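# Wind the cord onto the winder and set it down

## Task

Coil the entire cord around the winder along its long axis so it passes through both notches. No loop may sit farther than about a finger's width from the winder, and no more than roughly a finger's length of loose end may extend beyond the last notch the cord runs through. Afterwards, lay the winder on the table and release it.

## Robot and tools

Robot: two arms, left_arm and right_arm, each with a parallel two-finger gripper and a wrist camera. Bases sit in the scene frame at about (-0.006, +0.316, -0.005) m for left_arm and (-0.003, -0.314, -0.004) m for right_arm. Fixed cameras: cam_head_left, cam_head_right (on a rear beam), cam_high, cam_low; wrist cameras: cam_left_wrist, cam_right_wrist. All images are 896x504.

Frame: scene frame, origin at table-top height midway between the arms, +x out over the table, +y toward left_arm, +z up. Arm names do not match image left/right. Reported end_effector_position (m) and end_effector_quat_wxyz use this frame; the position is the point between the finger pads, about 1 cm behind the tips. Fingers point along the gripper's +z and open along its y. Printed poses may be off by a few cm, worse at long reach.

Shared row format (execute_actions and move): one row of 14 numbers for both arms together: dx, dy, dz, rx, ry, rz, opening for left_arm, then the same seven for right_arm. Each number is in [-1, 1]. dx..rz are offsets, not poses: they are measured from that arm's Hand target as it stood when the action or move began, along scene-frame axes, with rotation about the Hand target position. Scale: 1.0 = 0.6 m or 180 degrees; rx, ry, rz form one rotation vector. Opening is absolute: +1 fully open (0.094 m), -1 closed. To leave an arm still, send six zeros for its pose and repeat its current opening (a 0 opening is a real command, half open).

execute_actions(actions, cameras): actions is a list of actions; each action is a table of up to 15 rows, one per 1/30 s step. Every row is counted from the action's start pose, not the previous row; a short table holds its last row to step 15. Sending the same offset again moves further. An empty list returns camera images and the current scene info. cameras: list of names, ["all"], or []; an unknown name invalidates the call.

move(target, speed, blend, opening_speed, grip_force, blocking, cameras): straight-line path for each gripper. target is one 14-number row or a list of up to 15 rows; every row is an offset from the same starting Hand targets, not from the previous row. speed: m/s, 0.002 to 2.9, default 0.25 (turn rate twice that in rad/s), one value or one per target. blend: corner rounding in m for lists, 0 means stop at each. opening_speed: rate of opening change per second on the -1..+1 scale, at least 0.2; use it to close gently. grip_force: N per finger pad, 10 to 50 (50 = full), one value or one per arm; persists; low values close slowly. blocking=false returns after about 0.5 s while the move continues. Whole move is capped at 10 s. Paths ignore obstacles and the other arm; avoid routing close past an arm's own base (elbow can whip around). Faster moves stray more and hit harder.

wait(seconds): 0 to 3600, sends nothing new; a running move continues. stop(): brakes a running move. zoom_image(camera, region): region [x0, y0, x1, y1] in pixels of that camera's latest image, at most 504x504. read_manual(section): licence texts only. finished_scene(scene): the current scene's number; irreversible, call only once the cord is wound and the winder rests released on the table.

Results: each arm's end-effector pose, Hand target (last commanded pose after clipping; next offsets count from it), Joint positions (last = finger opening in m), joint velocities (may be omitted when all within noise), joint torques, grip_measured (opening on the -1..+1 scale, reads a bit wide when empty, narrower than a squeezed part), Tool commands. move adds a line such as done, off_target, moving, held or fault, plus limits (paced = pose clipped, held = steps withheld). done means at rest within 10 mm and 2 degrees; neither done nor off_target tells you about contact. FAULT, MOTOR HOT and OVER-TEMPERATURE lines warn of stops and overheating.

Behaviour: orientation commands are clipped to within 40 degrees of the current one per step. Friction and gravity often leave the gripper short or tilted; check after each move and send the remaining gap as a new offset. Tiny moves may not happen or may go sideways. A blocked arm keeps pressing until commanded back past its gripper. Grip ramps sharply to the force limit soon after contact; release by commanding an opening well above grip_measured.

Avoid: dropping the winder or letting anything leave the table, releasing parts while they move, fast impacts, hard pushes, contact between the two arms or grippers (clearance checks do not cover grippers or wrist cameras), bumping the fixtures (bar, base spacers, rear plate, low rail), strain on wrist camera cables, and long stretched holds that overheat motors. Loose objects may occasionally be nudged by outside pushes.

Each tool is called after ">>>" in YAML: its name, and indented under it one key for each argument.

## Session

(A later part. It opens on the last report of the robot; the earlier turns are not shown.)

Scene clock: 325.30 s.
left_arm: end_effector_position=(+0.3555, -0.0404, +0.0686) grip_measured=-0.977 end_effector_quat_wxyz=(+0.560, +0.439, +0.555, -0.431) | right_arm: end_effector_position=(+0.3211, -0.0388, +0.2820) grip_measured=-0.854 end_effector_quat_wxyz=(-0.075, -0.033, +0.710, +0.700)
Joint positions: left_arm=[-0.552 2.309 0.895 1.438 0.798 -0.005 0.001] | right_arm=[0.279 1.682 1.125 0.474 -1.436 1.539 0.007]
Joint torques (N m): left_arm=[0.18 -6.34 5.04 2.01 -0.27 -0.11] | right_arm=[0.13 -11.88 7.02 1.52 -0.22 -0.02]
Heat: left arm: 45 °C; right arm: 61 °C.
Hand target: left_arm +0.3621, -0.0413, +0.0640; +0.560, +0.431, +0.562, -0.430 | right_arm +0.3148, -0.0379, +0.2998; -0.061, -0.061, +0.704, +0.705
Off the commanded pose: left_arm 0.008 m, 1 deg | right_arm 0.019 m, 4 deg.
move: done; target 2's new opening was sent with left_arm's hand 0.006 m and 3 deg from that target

>>> move:
  target:
    - [-0.168,-0.008,0.064,0,0,0,-1,0,0,0,0,0,0,-1]
    - [-0.292,-0.02,0.189,0,0,0,-1,0,0,0,0,0,0,-1]
    - [-0.342,-0.003,0.353,0,0,0,-1,0,0,0,0,0,0,-1]
    - [-0.299,0.046,0.46,0,0,0,-1,0,0,0,0,0,0,-1]
    - [-0.213,0.089,0.527,0,0,0,-1,0,0,0,0,0,0,-1]
    - [-0.1165,0.115,0.543,0,0,0,-1,0,0,0,0,0,0,-1]
    - [-0.016,0.118,0.518,0,0,0,-1,0,0,0,0,0,0,-1]
    - [0.052,0.106,0.457,0,0,0,-1,0,0,0,0,0,0,-1]
  blend: 0.02
  cameras: ["cam_low"]

>>> zoom_image:
  camera: "cam_low"
  region: [450, 200, 600, 320]

>>> move:
  target:
    - [-0.06,-0.034,-0.008,0,0,0,-1,0,0,0,0,0,0,-1]
    - [-0.06,-0.034,-0.008,0,0,0,-0.88,0,0,0,0,0,0,-1]
    - [0.03,-0.078,-0.03,0,0,0,-0.88,0,0,0,0,0,0,-1]
    - [0.03,-0.069,-0.138,0,0,0,-0.88,0,0,0,0,0,0,-1]
    - [0.012,-0.056,-0.24,0,0,0,-0.88,0,0,0,0,0,0,-1]
  speed: 0.2
  blend: [0,0,0.015,0.015,0]
  cameras: ["cam_high","cam_low"]

>>> zoom_image:
  camera: "cam_low"
  region: [450, 200, 600, 320]

>>> zoom_image:
  camera: "cam_high"
  region: [400, 130, 600, 330]

Scene clock: 338.03 s.
left_arm: end_effector_position=(+0.3714, +0.0154, +0.3233) grip_measured=-0.978 end_effector_quat_wxyz=(+0.520, +0.440, +0.572, -0.457) | right_arm: end_effector_position=(+0.3300, -0.0376, +0.2825) grip_measured=-0.854 end_effector_quat_wxyz=(-0.055, -0.017, +0.711, +0.701)
Joint positions: left_arm=[-0.371 1.648 1.269 0.335 1.029 -0.028 0.001] | right_arm=[0.279 1.682 1.125 0.487 -1.385 1.546 0.007]
Joint torques (N m): left_arm=[2.37 -4.6 9.32 2.51 -0.53 0.08] | right_arm=[0.08 -11.51 7.19 1.43 -0.88 -0.11]
Heat: left arm: 44 °C; right arm: 59 °C.
Hand target: left_arm +0.3934, +0.0223, +0.3381; +0.560, +0.431, +0.562, -0.430 | right_arm +0.3148, -0.0379, +0.2998; -0.061, -0.061, +0.704, +0.705
Off the commanded pose: left_arm 0.027 m, 6 deg | right_arm 0.023 m, 5 deg.
move: off_target (left_arm)

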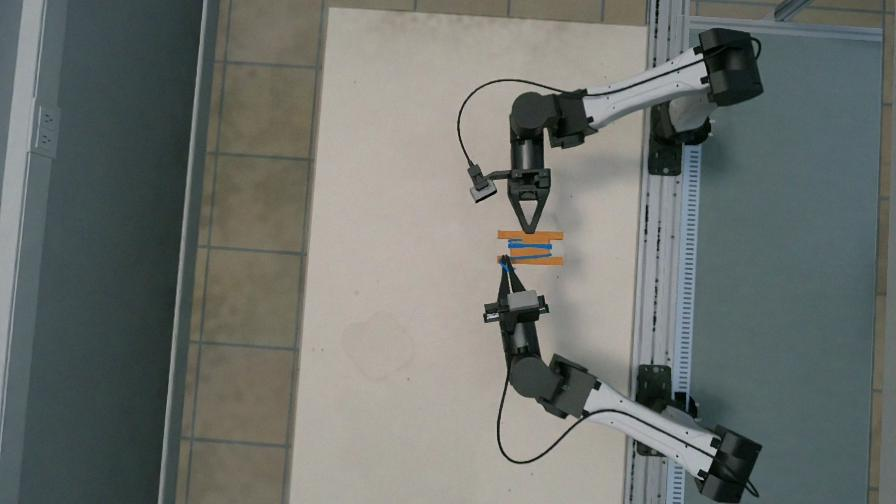

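Scaled by 3.360 from the camera's image (finer frame: 1280x720).

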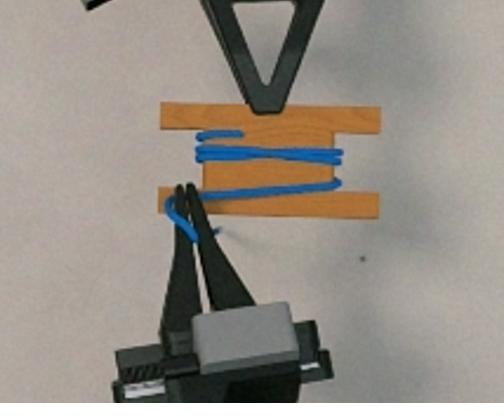

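Scene clock: 341.60 s.
left_arm: end_effector_position=(+0.3965, -0.0122, +0.1960) grip_measured=-0.882 end_effector_quat_wxyz=(+0.552, +0.433, +0.566, -0.433) | right_arm: end_effector_position=(+0.3207, -0.0389, +0.2822) grip_measured=-0.854 end_effector_quat_wxyz=(-0.076, -0.032, +0.710, +0.699)
Joint positions: left_arm=[-0.435 1.941 1.052 0.893 0.906 -0.016 0.006] | right_arm=[0.279 1.679 1.125 0.465 -1.435 1.535 0.007]
Joint torques (N m): left_arm=[0.46 -6.04 5.65 2.37 -0.11 -0.03] | right_arm=[-0.1 -11.54 7.27 1.56 -0.27 -0.06]
Heat: left arm: 44 °C; right arm: 59 °C.
Hand target: left_arm +0.4006, -0.0113, +0.1941; +0.560, +0.431, +0.562, -0.430 | right_arm +0.3148, -0.0379, +0.2998; -0.061, -0.061, +0.704, +0.705
Off the commanded pose: left_arm 0.005 m, 1 deg | right_arm 0.019 m, 4 deg.
move: done; target 2's new opening was sent with left_arm's hand 0.020 m and 4 deg from that target

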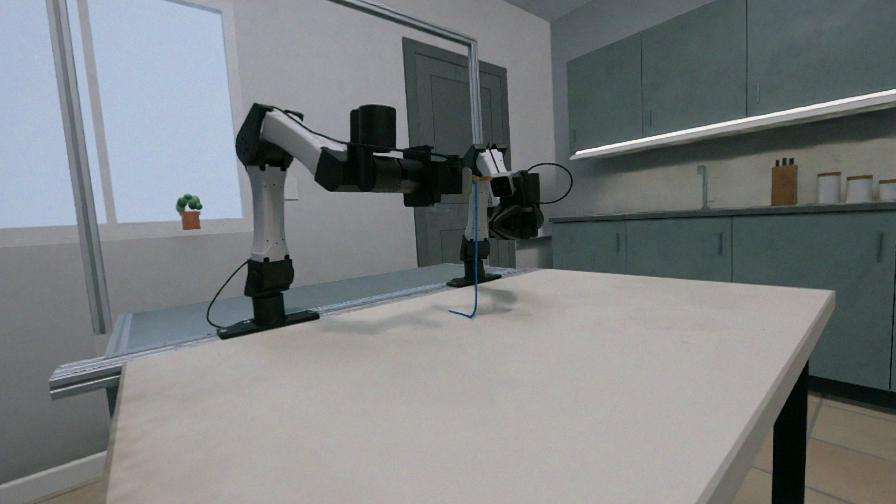

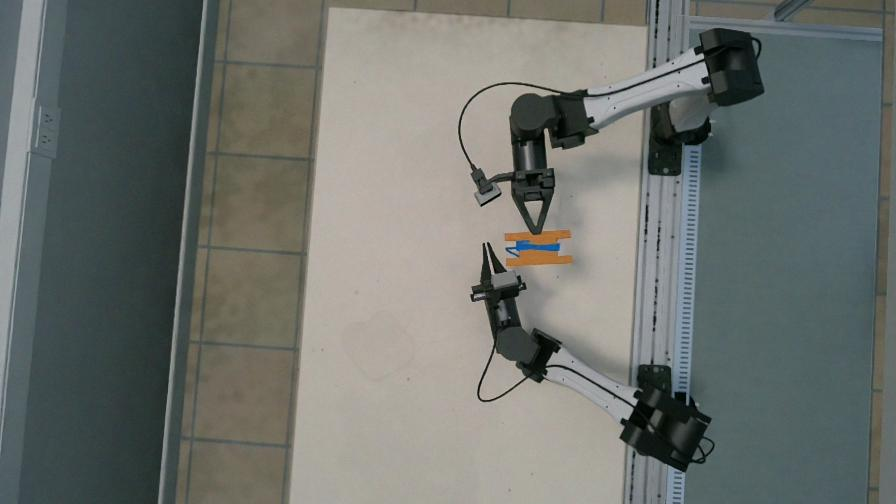

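Scaled by 3.360 from the camera's image (finer frame: 1280x720).

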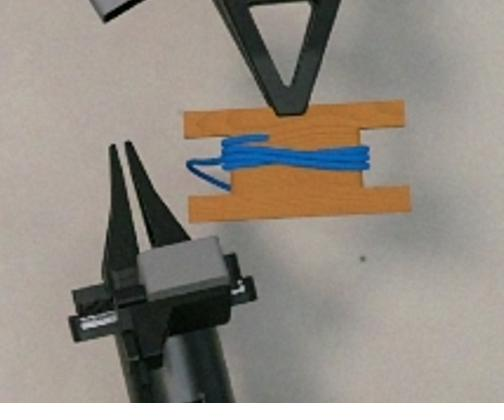

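Scaled by 2.520 from the camera's image (finer frame: 1280x720).

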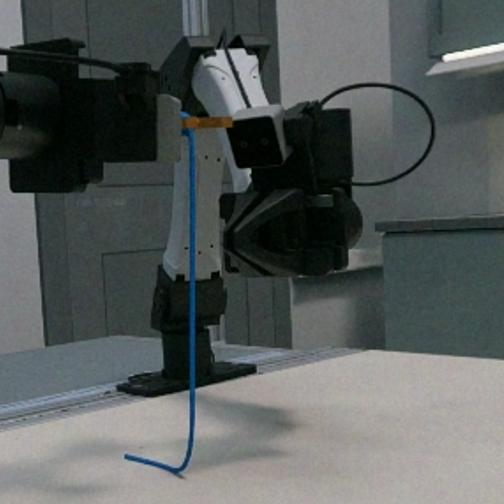

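>>> move:
  target:
    - [-0.04,0.137,0,0,0,0,-0.88,0,0,0,0,0,0,-1]
    - [-0.092,0.087,-0.213,0,0,0,0,0,0,0,0,0,0,-1]
    - [-0.064,-0.05,-0.219,0,0,0,0,0,0,0,0,0,0,-1]
    - [-0.064,-0.05,-0.219,0,0,0,-1,0,0,0,0,0,0,-1]
  blend: [0.02,0,0,0]
  cameras: []

Scene clock: 351.63 s.
left_arm: end_effector_position=(+0.3557, -0.0405, +0.0675) grip_measured=-0.991 end_effector_quat_wxyz=(+0.560, +0.439, +0.555, -0.432) | right_arm: end_effector_position=(+0.3207, -0.0389, +0.2830) grip_measured=-0.854 end_effector_quat_wxyz=(-0.073, -0.035, +0.710, +0.700)
Joint positions: left_arm=[-0.552 2.314 0.897 1.441 0.798 -0.005 0] | right_arm=[0.279 1.679 1.125 0.473 -1.436 1.536 0.007]
Joint torques (N m): left_arm=[0.18 -6.34 5.01 2.01 -0.25 -0.11] | right_arm=[-0.01 -11.43 7.09 1.5 -0.22 0.04]
Heat: left arm: 43 °C; right arm: 62 °C.
Hand target: left_arm +0.3622, -0.0413, +0.0628; +0.560, +0.431, +0.562, -0.430 | right_arm +0.3148, -0.0379, +0.2998; -0.061, -0.061, +0.704, +0.705
Off the commanded pose: left_arm 0.008 m, 1 deg | right_arm 0.018 m, 3 deg.
move: done; target 2's new opening was sent with left_arm's hand 0.005 m and 3 deg from that target

>>> wait:
  seconds: 0.1
  cameras: ["cam_high","cam_left_wrist"]

>>> zoom_image:
  camera: "cam_high"
  region: [400, 150, 600, 350]

Scene clock: 354.80 s.
left_arm: end_effector_position=(+0.3557, -0.0405, +0.0675) grip_measured=-0.991 end_effector_quat_wxyz=(+0.560, +0.439, +0.555, -0.432) | right_arm: end_effector_position=(+0.3207, -0.0389, +0.2830) grip_measured=-0.854 end_effector_quat_wxyz=(-0.073, -0.035, +0.710, +0.700)
Joint positions: left_arm=[-0.552 2.314 0.897 1.441 0.798 -0.005 0] | right_arm=[0.279 1.679 1.125 0.473 -1.436 1.536 0.007]
Joint torques (N m): left_arm=[0.2 -6.38 5.05 2 -0.26 -0.12] | right_arm=[-0.05 -11.6 6.84 1.53 -0.24 0.01]
Heat: left arm: 43 °C; right arm: 62 °C.
Hand target: left_arm +0.3622, -0.0413, +0.0628; +0.560, +0.431, +0.562, -0.430 | right_arm +0.3148, -0.0379, +0.2998; -0.061, -0.061, +0.704, +0.705
Tool commands: left_gripper/opening=-1.0 right_gripper/opening=-1.0
Off the commanded pose: left_arm 0.008 m, 1 deg | right_arm 0.018 m, 3 deg.
wait: 0.10 s; at rest from the start
cam_left_wrist: T_world_to_cam=[[-0.97465, -0.22132, -0.03278, 0.34059], [-0.06363, 0.41466, -0.90775, 0.13964], [0.21449, -0.88265, -0.41823, 0.00662]] pos_world=[0.33943, 0.02332, 0.14069]

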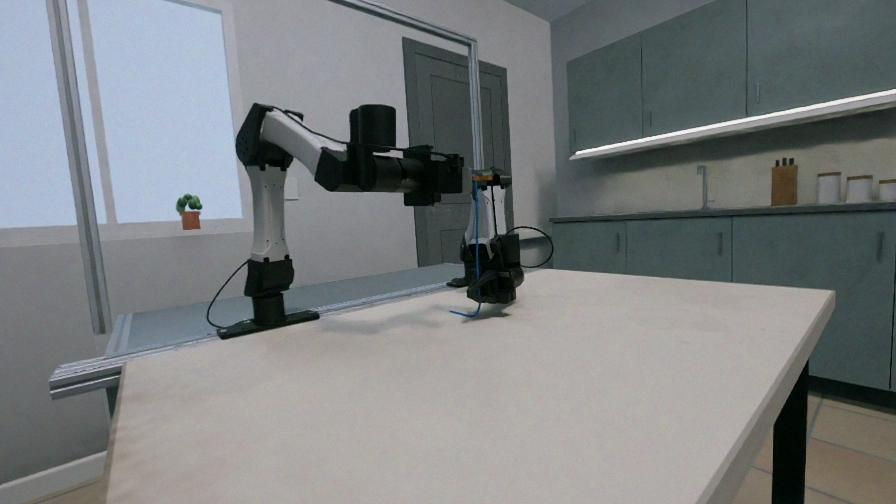

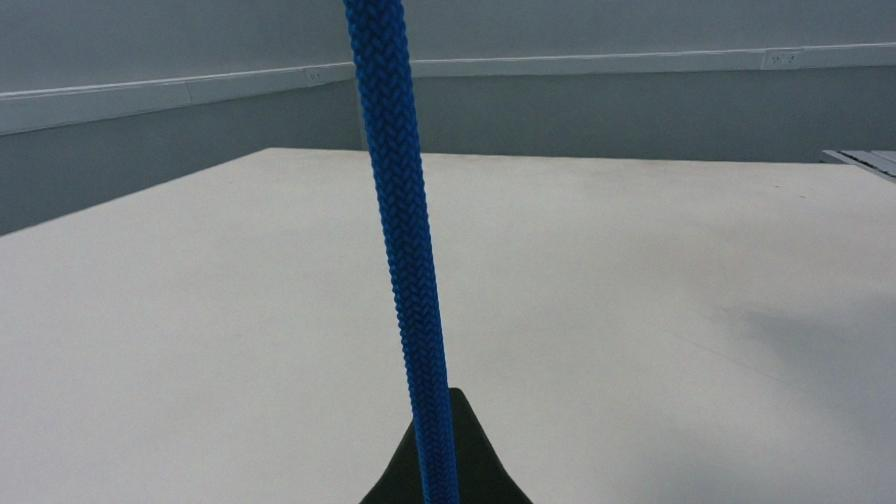

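Scaled by 2.520 from the camera's image (finer frame: 1280x720).

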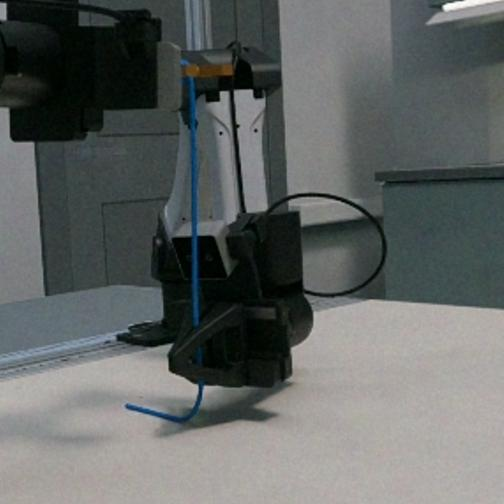

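>>> move:
  target:
    - [0,0,0,0,0,0,-0.7,0,0,0,0,0,0,-1]
    - [0,0.026,0,0,0,0,-0.7,0,0,0,0,0,0,-1]
    - [0,0.026,0,0,0,0,-1,0,0,0,0,0,0,-1]
  cameras: ["cam_left_wrist"]

Scene clock: 360.97 s.
left_arm: end_effector_position=(+0.3649, -0.0270, +0.0653) grip_measured=-0.983 end_effector_quat_wxyz=(+0.563, +0.431, +0.564, -0.424) | right_arm: end_effector_position=(+0.3207, -0.0389, +0.2830) grip_measured=-0.854 end_effector_quat_wxyz=(-0.073, -0.035, +0.710, +0.700)
Joint positions: left_arm=[-0.517 2.314 0.889 1.441 0.806 -0.006 0.001] | right_arm=[0.279 1.679 1.125 0.473 -1.436 1.536 0.007]
Joint torques (N m): left_arm=[0.35 -7.12 2.95 2.27 0.06 -0.12] | right_arm=[0.02 -11.34 7.15 1.58 -0.24 -0.05]
Heat: left arm: 42 °C; right arm: 63 °C.
Hand target: left_arm +0.3623, -0.0257, +0.0628; +0.560, +0.431, +0.562, -0.430 | right_arm +0.3148, -0.0379, +0.2998; -0.061, -0.061, +0.704, +0.705
Off the commanded pose: left_arm 0.004 m, 1 deg | right_arm 0.018 m, 3 deg.
move: done
cam_left_wrist: T_world_to_cam=[[-0.96849, -0.24762, -0.02678, 0.34909], [-0.08147, 0.41657, -0.90545, 0.13898], [0.23537, -0.87473, -0.42361, 0.00847]] pos_world=[0.34742, 0.03595, 0.13878]

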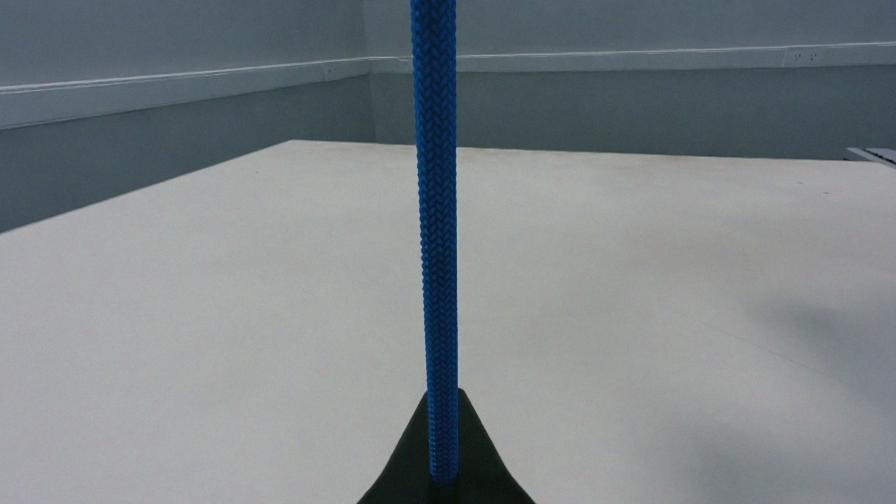

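>>> move:
  target:
    - [-0.168,-0.03,0.064,0,0,0,-1,0,0,0,0,0,0,-1]
    - [-0.292,-0.046,0.189,0,0,0,-1,0,0,0,0,0,0,-1]
    - [-0.342,-0.029,0.353,0,0,0,-1,0,0,0,0,0,0,-1]
    - [-0.299,0.02,0.46,0,0,0,-1,0,0,0,0,0,0,-1]
    - [-0.213,0.063,0.527,0,0,0,-1,0,0,0,0,0,0,-1]
    - [-0.1165,0.089,0.543,0,0,0,-1,0,0,0,0,0,0,-1]
    - [-0.016,0.092,0.518,0,0,0,-1,0,0,0,0,0,0,-1]
    - [0.052,0.08,0.459,0,0,0,-1,0,0,0,0,0,0,-1]
  blend: 0.02
  cameras: ["cam_low"]

>>> zoom_image:
  camera: "cam_low"
  region: [450, 200, 600, 320]

>>> move:
  target:
    - [-0.06,-0.034,-0.008,0,0,0,-1,0,0,0,0,0,0,-1]
    - [-0.06,-0.034,-0.008,0,0,0,-0.88,0,0,0,0,0,0,-1]
    - [0.03,-0.078,-0.03,0,0,0,-0.88,0,0,0,0,0,0,-1]
    - [0.03,-0.069,-0.138,0,0,0,-0.88,0,0,0,0,0,0,-1]
    - [0.012,-0.056,-0.24,0,0,0,-0.88,0,0,0,0,0,0,-1]
  speed: 0.2
  blend: [0,0,0.015,0.015,0]
  cameras: ["cam_high","cam_low"]

>>> zoom_image:
  camera: "cam_low"
  region: [450, 200, 600, 320]

>>> zoom_image:
  camera: "cam_high"
  region: [400, 130, 600, 330]

Scene clock: 380.17 s.
left_arm: end_effector_position=(+0.3677, +0.0145, +0.3238) grip_measured=-0.983 end_effector_quat_wxyz=(+0.517, +0.444, +0.569, -0.461) | right_arm: end_effector_position=(+0.3321, -0.0371, +0.2840) grip_measured=-0.854 end_effector_quat_wxyz=(-0.048, -0.014, +0.711, +0.701)
Joint positions: left_arm=[-0.373 1.644 1.267 0.332 1.042 -0.027 0.001] | right_arm=[0.28 1.679 1.125 0.492 -1.369 1.549 0.007]
Joint torques (N m): left_arm=[2.62 -4.38 9.36 2.53 -0.69 0.06] | right_arm=[-0.31 -11.04 7.2 1.44 -0.96 -0.19]
Heat: left arm: 43 °C; right arm: 64 °C.
Hand target: left_arm +0.3935, +0.0222, +0.3382; +0.560, +0.431, +0.562, -0.430 | right_arm +0.3149, -0.0379, +0.2998; -0.061, -0.061, +0.704, +0.705
Off the commanded pose: left_arm 0.031 m, 6 deg | right_arm 0.023 m, 6 deg.
move: off_target (left_arm)

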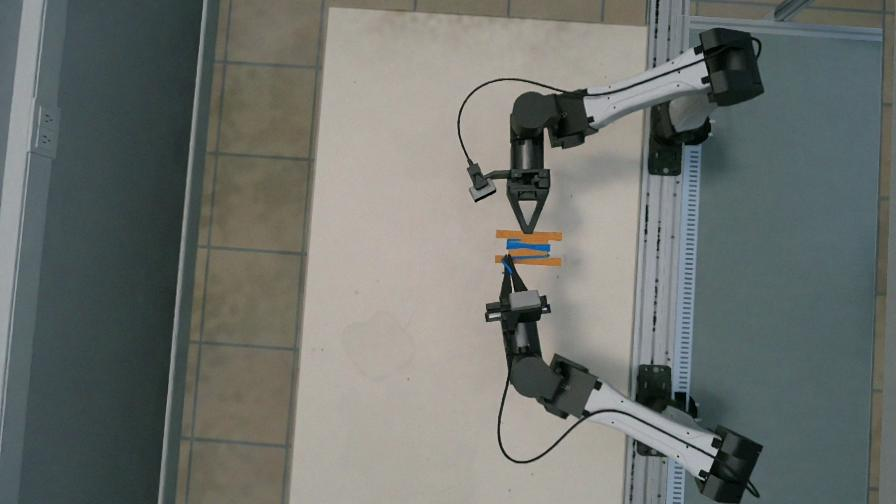

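Scaled by 3.360 from the camera's image (finer frame: 1280x720).

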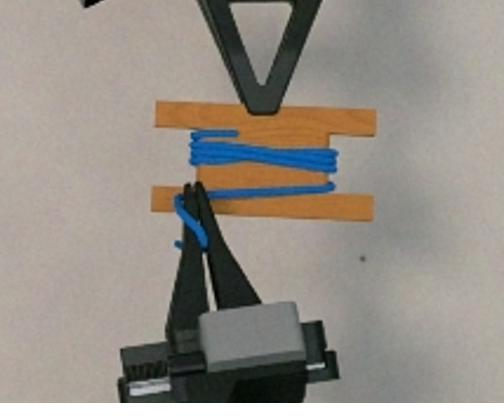

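Scene clock: 383.80 s.
left_arm: end_effector_position=(+0.3966, -0.0121, +0.1941) grip_measured=-0.882 end_effector_quat_wxyz=(+0.550, +0.432, +0.568, -0.434) | right_arm: end_effector_position=(+0.3204, -0.0390, +0.2831) grip_measured=-0.854 end_effector_quat_wxyz=(-0.074, -0.033, +0.710, +0.699)
Joint positions: left_arm=[-0.435 1.944 1.051 0.893 0.907 -0.017 0.006] | right_arm=[0.279 1.677 1.126 0.463 -1.435 1.532 0.007]
Joint torques (N m): left_arm=[0.38 -6.27 5.81 2.34 -0.13 -0.01] | right_arm=[0.13 -11.22 7.02 1.51 -0.27 -0.1]
Heat: left arm: 43 °C; right arm: 64 °C.
Hand target: left_arm +0.4007, -0.0113, +0.1942; +0.560, +0.431, +0.562, -0.430 | right_arm +0.3148, -0.0379, +0.2998; -0.061, -0.061, +0.704, +0.705
Off the commanded pose: left_arm 0.004 m, 1 deg | right_arm 0.018 m, 4 deg.
move: done; target 2's new opening was sent with left_arm's hand 0.020 m and 5 deg from that target

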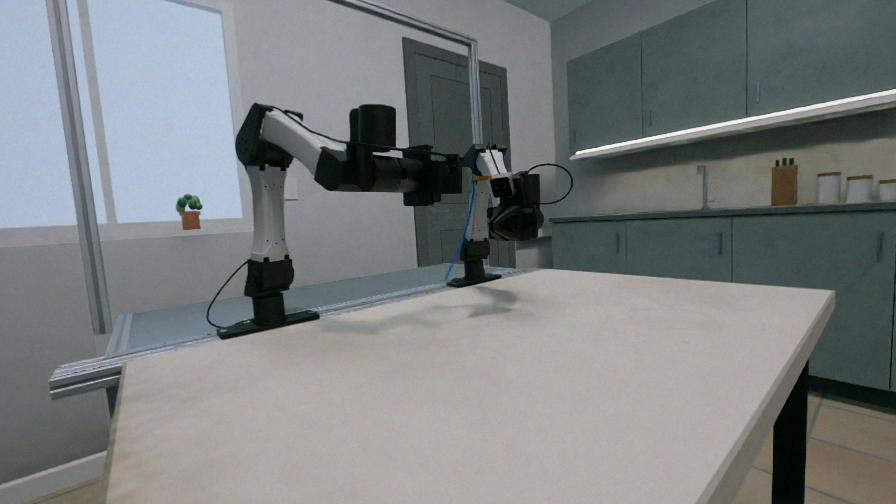

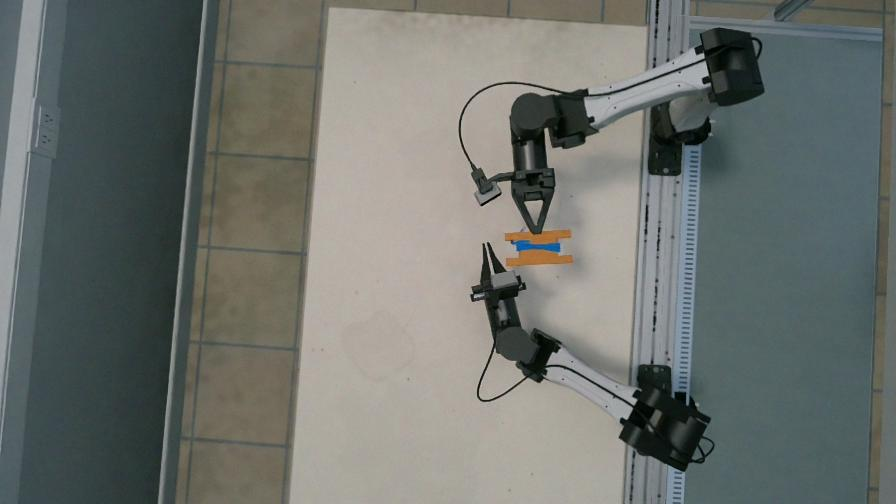

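Scaled by 3.360 from the camera's image (finer frame: 1280x720).

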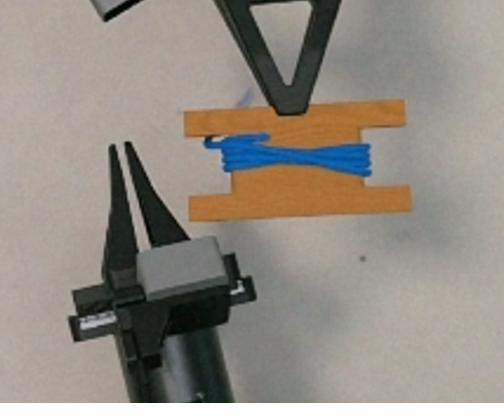

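Scaled by 2.520 from the camera's image (finer frame: 1280x720).

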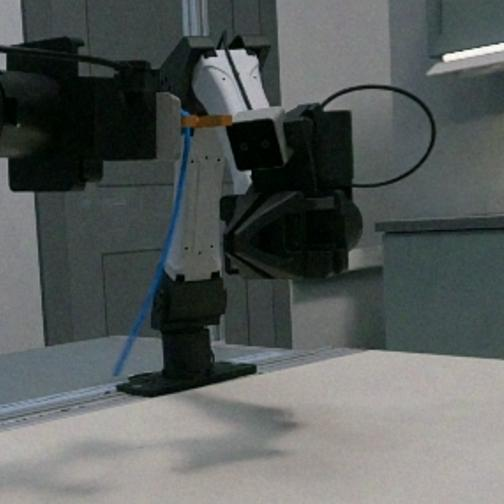

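>>> move:
  target: [-0.04,0.137,0,0,0,0,-0.88,0,0,0,0,0,0,-1]
  cameras: ["cam_high","cam_low"]

>>> zoom_image:
  camera: "cam_high"
  region: [400, 130, 600, 330]

>>> zoom_image:
  camera: "cam_low"
  region: [450, 200, 600, 320]

Scene clock: 389.90 s.
left_arm: end_effector_position=(+0.3816, +0.0686, +0.1747) grip_measured=-0.882 end_effector_quat_wxyz=(+0.542, +0.421, +0.583, -0.434) | right_arm: end_effector_position=(+0.3204, -0.0390, +0.2840) grip_measured=-0.854 end_effector_quat_wxyz=(-0.072, -0.036, +0.709, +0.700)
Joint positions: left_arm=[-0.245 1.855 0.843 0.975 1.08 -0.017 0.006] | right_arm=[0.279 1.677 1.126 0.472 -1.436 1.535 0.007]
Joint torques (N m): left_arm=[0.62 -9.33 4.55 2.26 0.11 -0.11] | right_arm=[0.08 -11.14 7.01 1.61 -0.21 0.01]
Heat: left arm: 43 °C; right arm: 62 °C.
Hand target: left_arm +0.3767, +0.0709, +0.1942; +0.560, +0.431, +0.562, -0.430 | right_arm +0.3148, -0.0379, +0.2998; -0.061, -0.061, +0.704, +0.705
Off the commanded pose: left_arm 0.020 m, 3 deg | right_arm 0.017 m, 3 deg.
move: off_target (left_arm)

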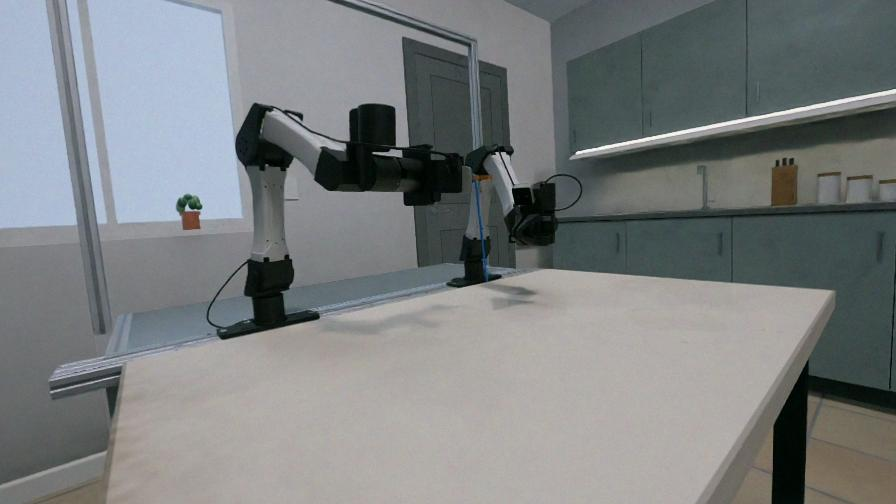

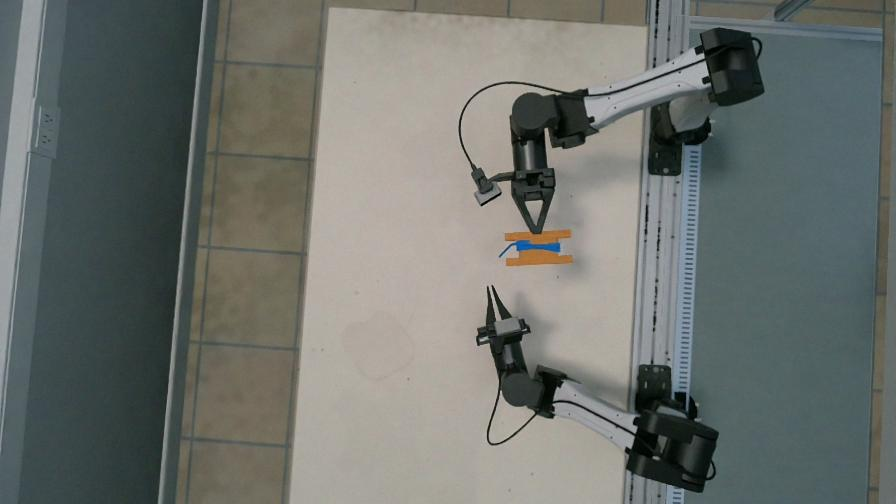

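Scaled by 2.520 from the camera's image (finer frame: 1280x720).

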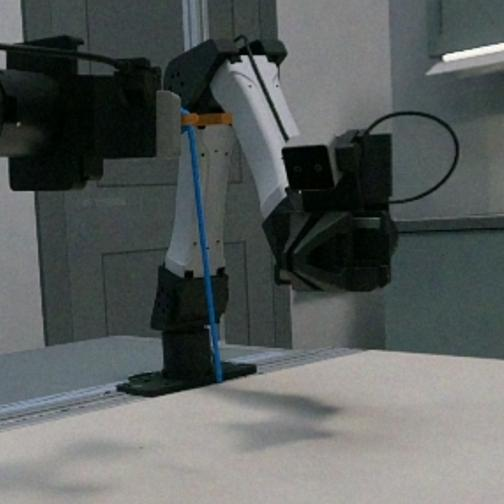

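Scaled by 3.360 from the camera's image (finer frame: 1280x720).

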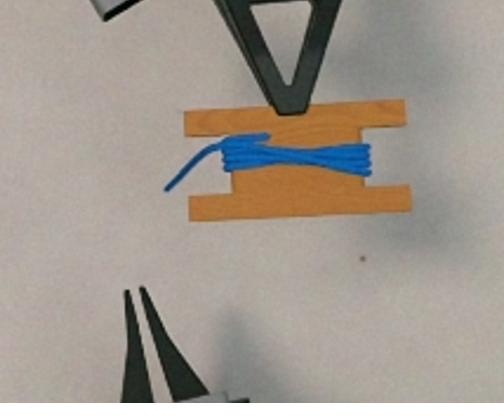

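>>> move:
  target:
    - [-0.03,-0.05,-0.157,0,0,0,0,0,0,0,0,0,0,-1]
    - [-0.018,-0.168,-0.157,0,0,0,0,0,0,0,0,0,0,-1]
    - [-0.018,-0.168,-0.157,0,0,0,-1,0,0,0,0,0,0,-1]
  speed: 0.2
  cameras: ["cam_high","cam_left_wrist"]

>>> zoom_image:
  camera: "cam_high"
  region: [400, 130, 600, 330]

Scene clock: 409.13 s.
left_arm: end_effector_position=(+0.3586, -0.0285, +0.1031) grip_measured=-0.967 end_effector_quat_wxyz=(+0.558, +0.438, +0.557, -0.432) | right_arm: end_effector_position=(+0.3204, -0.0389, +0.2840) grip_measured=-0.854 end_effector_quat_wxyz=(-0.072, -0.036, +0.709, +0.700)
Joint positions: left_arm=[-0.519 2.171 0.867 1.326 0.831 -0.009 0.002] | right_arm=[0.279 1.677 1.126 0.473 -1.436 1.535 0.007]
Joint torques (N m): left_arm=[0.1 -6.04 5.7 1.98 -0.26 -0.09] | right_arm=[-0.1 -10.91 7.12 1.56 -0.22 -0.04]
Heat: left arm: 44 °C; right arm: 60 °C.
Hand target: left_arm +0.3658, -0.0300, +0.1000; +0.560, +0.431, +0.562, -0.430 | right_arm +0.3148, -0.0379, +0.2998; -0.061, -0.061, +0.704, +0.705
Off the commanded pose: left_arm 0.008 m, 1 deg | right_arm 0.017 m, 3 deg.
move: done
cam_left_wrist: T_world_to_cam=[[-0.97472, -0.2217, -0.02771, 0.34666], [-0.06864, 0.4152, -0.90714, 0.1689], [0.21261, -0.8823, -0.41993, 0.0323]] pos_world=[0.34263, 0.03522, 0.17638]

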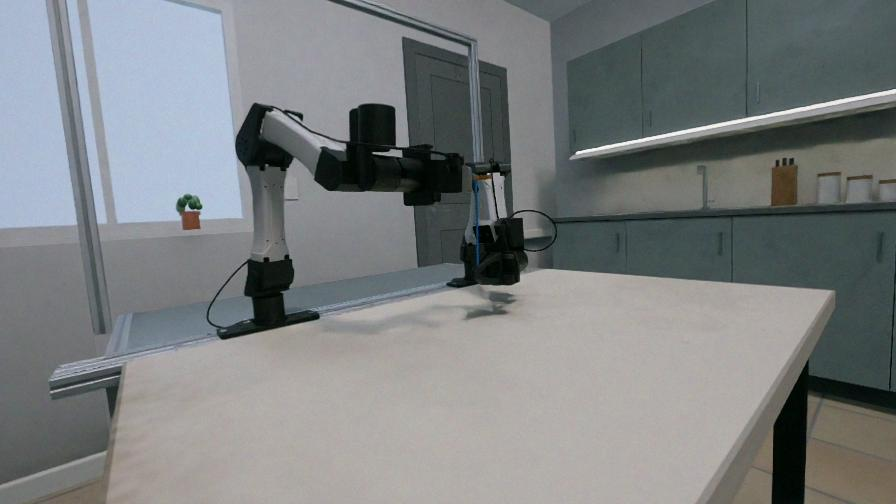

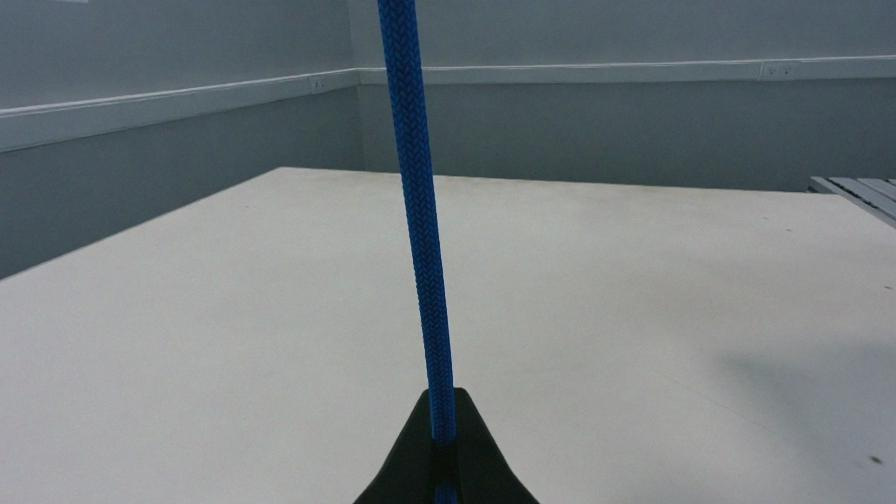

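Scaled by 2.520 from the camera's image (finer frame: 1280x720).

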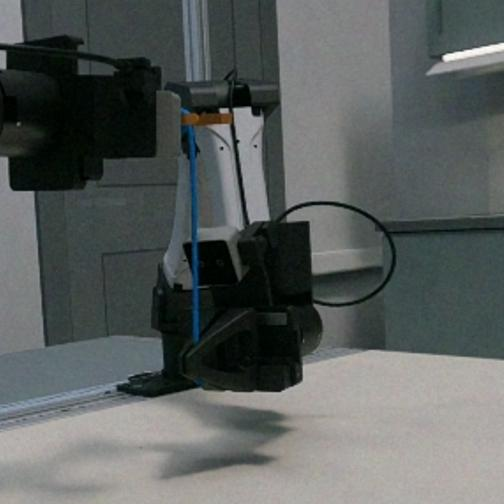

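>>> move:
  target:
    - [-0.14,-0.017,0.063,0,0,0,-1,0,0,0,0,0,0,-1]
    - [-0.24,-0.034,0.165,0,0,0,-1,0,0,0,0,0,0,-1]
    - [-0.279,-0.04,0.293,0,0,0,-1,0,0,0,0,0,0,-1]
    - [-0.25,-0.036,0.375,0,0,0,-1,0,0,0,0,0,0,-1]
    - [-0.188,-0.026,0.433,0,0,0,-1,0,0,0,0,0,0,-1]
    - [-0.122,-0.014,0.45,0,0,0,-1,0,0,0,0,0,0,-1]
    - [-0.04,-0.003,0.428,0,0,0,-1,0,0,0,0,0,0,-1]
    - [0.015,0.006,0.373,0,0,0,-1,0,0,0,0,0,0,-1]
  speed: 0.16
  blend: 0.012
  cameras: ["cam_low","cam_high"]

>>> zoom_image:
  camera: "cam_low"
  region: [450, 200, 600, 320]

>>> zoom_image:
  camera: "cam_high"
  region: [420, 110, 570, 230]

Scene clock: 421.43 s.
left_arm: end_effector_position=(+0.3479, -0.0317, +0.3213) grip_measured=-0.968 end_effector_quat_wxyz=(+0.532, +0.452, +0.552, -0.456) | right_arm: end_effector_position=(+0.3361, -0.0404, +0.2827) grip_measured=-0.854 end_effector_quat_wxyz=(-0.046, -0.002, +0.713, +0.700)
Joint positions: left_arm=[-0.511 1.653 1.242 0.41 0.907 -0.02 0.001] | right_arm=[0.27 1.677 1.126 0.471 -1.359 1.546 0.007]
Joint torques (N m): left_arm=[2.37 -3.86 8.44 2.29 -0.76 0.03] | right_arm=[1.01 -10.97 7.51 1.5 -1.12 -0.24]
Heat: left arm: 43 °C; right arm: 59 °C.
Hand target: left_arm +0.3749, -0.0263, +0.3238; +0.560, +0.431, +0.562, -0.430 | right_arm +0.3148, -0.0378, +0.2998; -0.061, -0.061, +0.704, +0.705
Off the commanded pose: left_arm 0.028 m, 5 deg | right_arm 0.027 m, 7 deg.
move: off_target (left_arm)
Images, in order (width x height): cam_high 896x504, cam_low 896x504.

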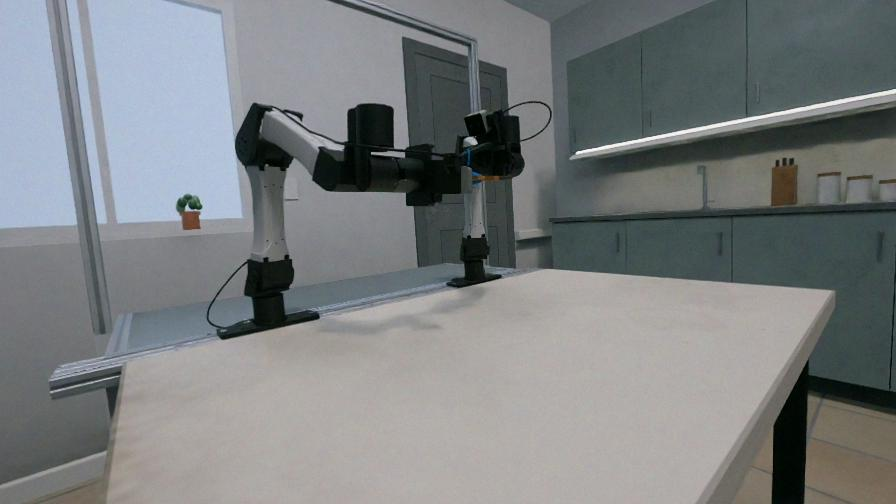

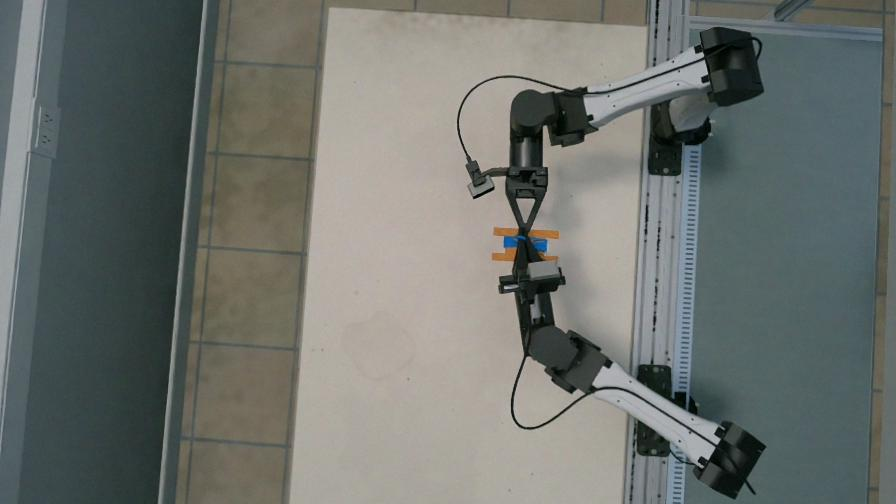

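Scaled by 3.360 from the camera's image (finer frame: 1280x720).

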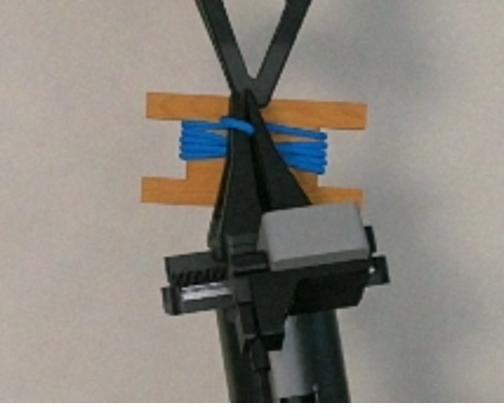

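Scaled by 3.360 from the camera's image (finer frame: 1280x720).

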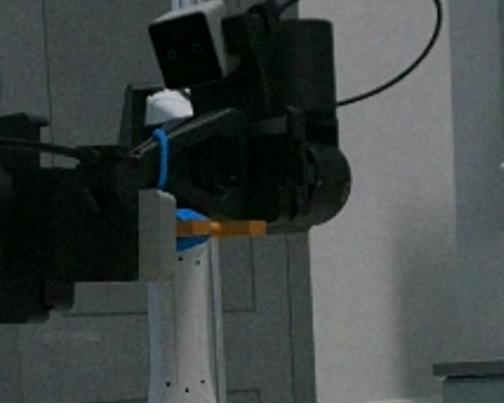

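>>> move:
  target:
    - [0,0,0,0,0,0,-0.88,0,0,0,0,0,0,-1]
    - [0.075,0.012,-0.02,0,0,0,-0.88,0,0,0,0,0,0,-1]
    - [0.09,0.1,0.09,0,0,0,-0.88,0,0,0,0,0,0,-1]
  speed: 0.12
  cameras: ["cam_low","cam_high"]

>>> zoom_image:
  camera: "cam_low"
  region: [450, 200, 600, 320]

>>> zoom_image:
  camera: "cam_high"
  region: [420, 110, 570, 230]

Scene clock: 435.73 s.
left_arm: end_effector_position=(+0.4393, +0.0298, +0.3447) grip_measured=-0.882 end_effector_quat_wxyz=(+0.540, +0.420, +0.586, -0.435) | right_arm: end_effector_position=(+0.3206, -0.0391, +0.2845) grip_measured=-0.854 end_effector_quat_wxyz=(-0.074, -0.034, +0.709, +0.700)
Joint positions: left_arm=[-0.299 1.826 1.561 0.224 1.025 -0.022 0.006] | right_arm=[0.279 1.677 1.126 0.478 -1.436 1.546 0.007]
Joint torques (N m): left_arm=[0.59 -10.65 9.01 1.88 0.11 -0.03] | right_arm=[0.24 -11.15 7.12 1.52 -0.22 -0.11]
Heat: left arm: 44 °C; right arm: 59 °C.
Hand target: left_arm +0.4288, +0.0336, +0.3779; +0.560, +0.431, +0.562, -0.430 | right_arm +0.3148, -0.0379, +0.2998; -0.061, -0.061, +0.704, +0.705
Off the commanded pose: left_arm 0.035 m, 4 deg | right_arm 0.016 m, 4 deg.
move: off_target (left_arm)
Images, in order (width x height): cam_high 896x504, cam_low 896x504.

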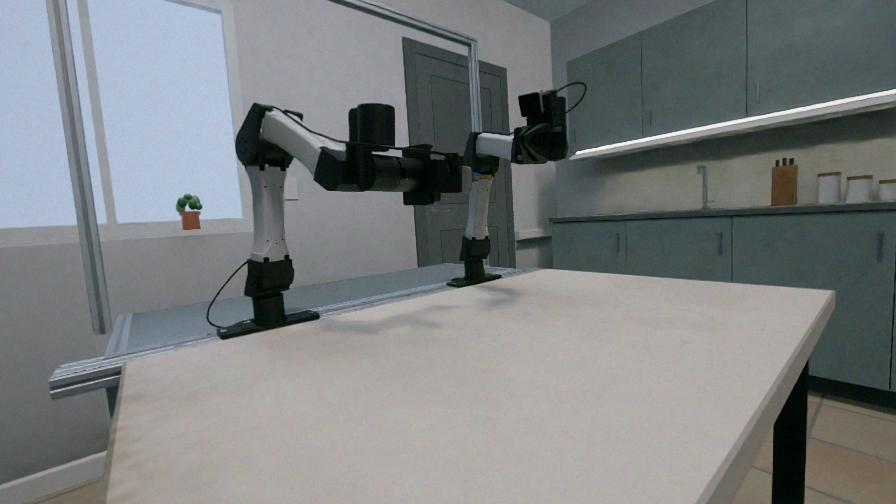

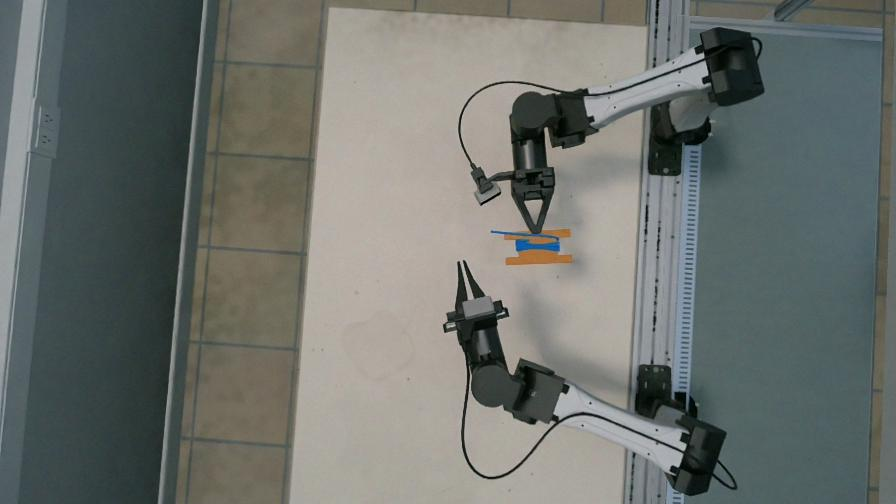

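Scaled by 3.360 from the camera's image (finer frame: 1280x720).

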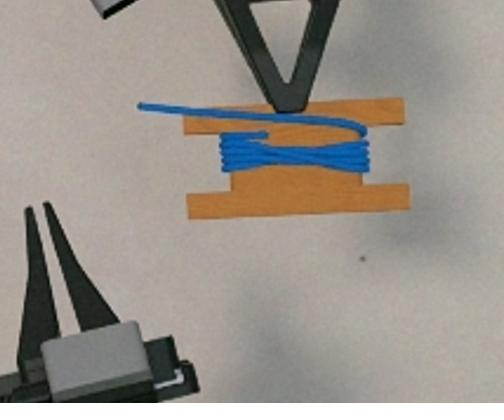

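Scaled by 3.360 from the camera's image (finer frame: 1280x720).

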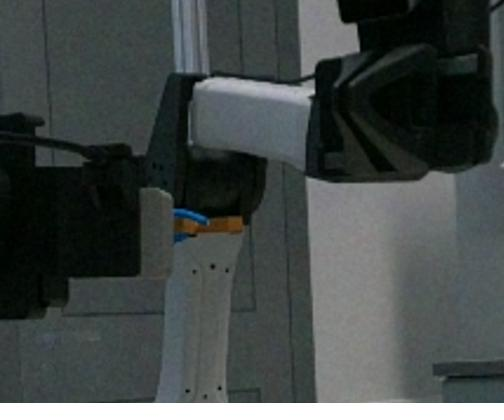

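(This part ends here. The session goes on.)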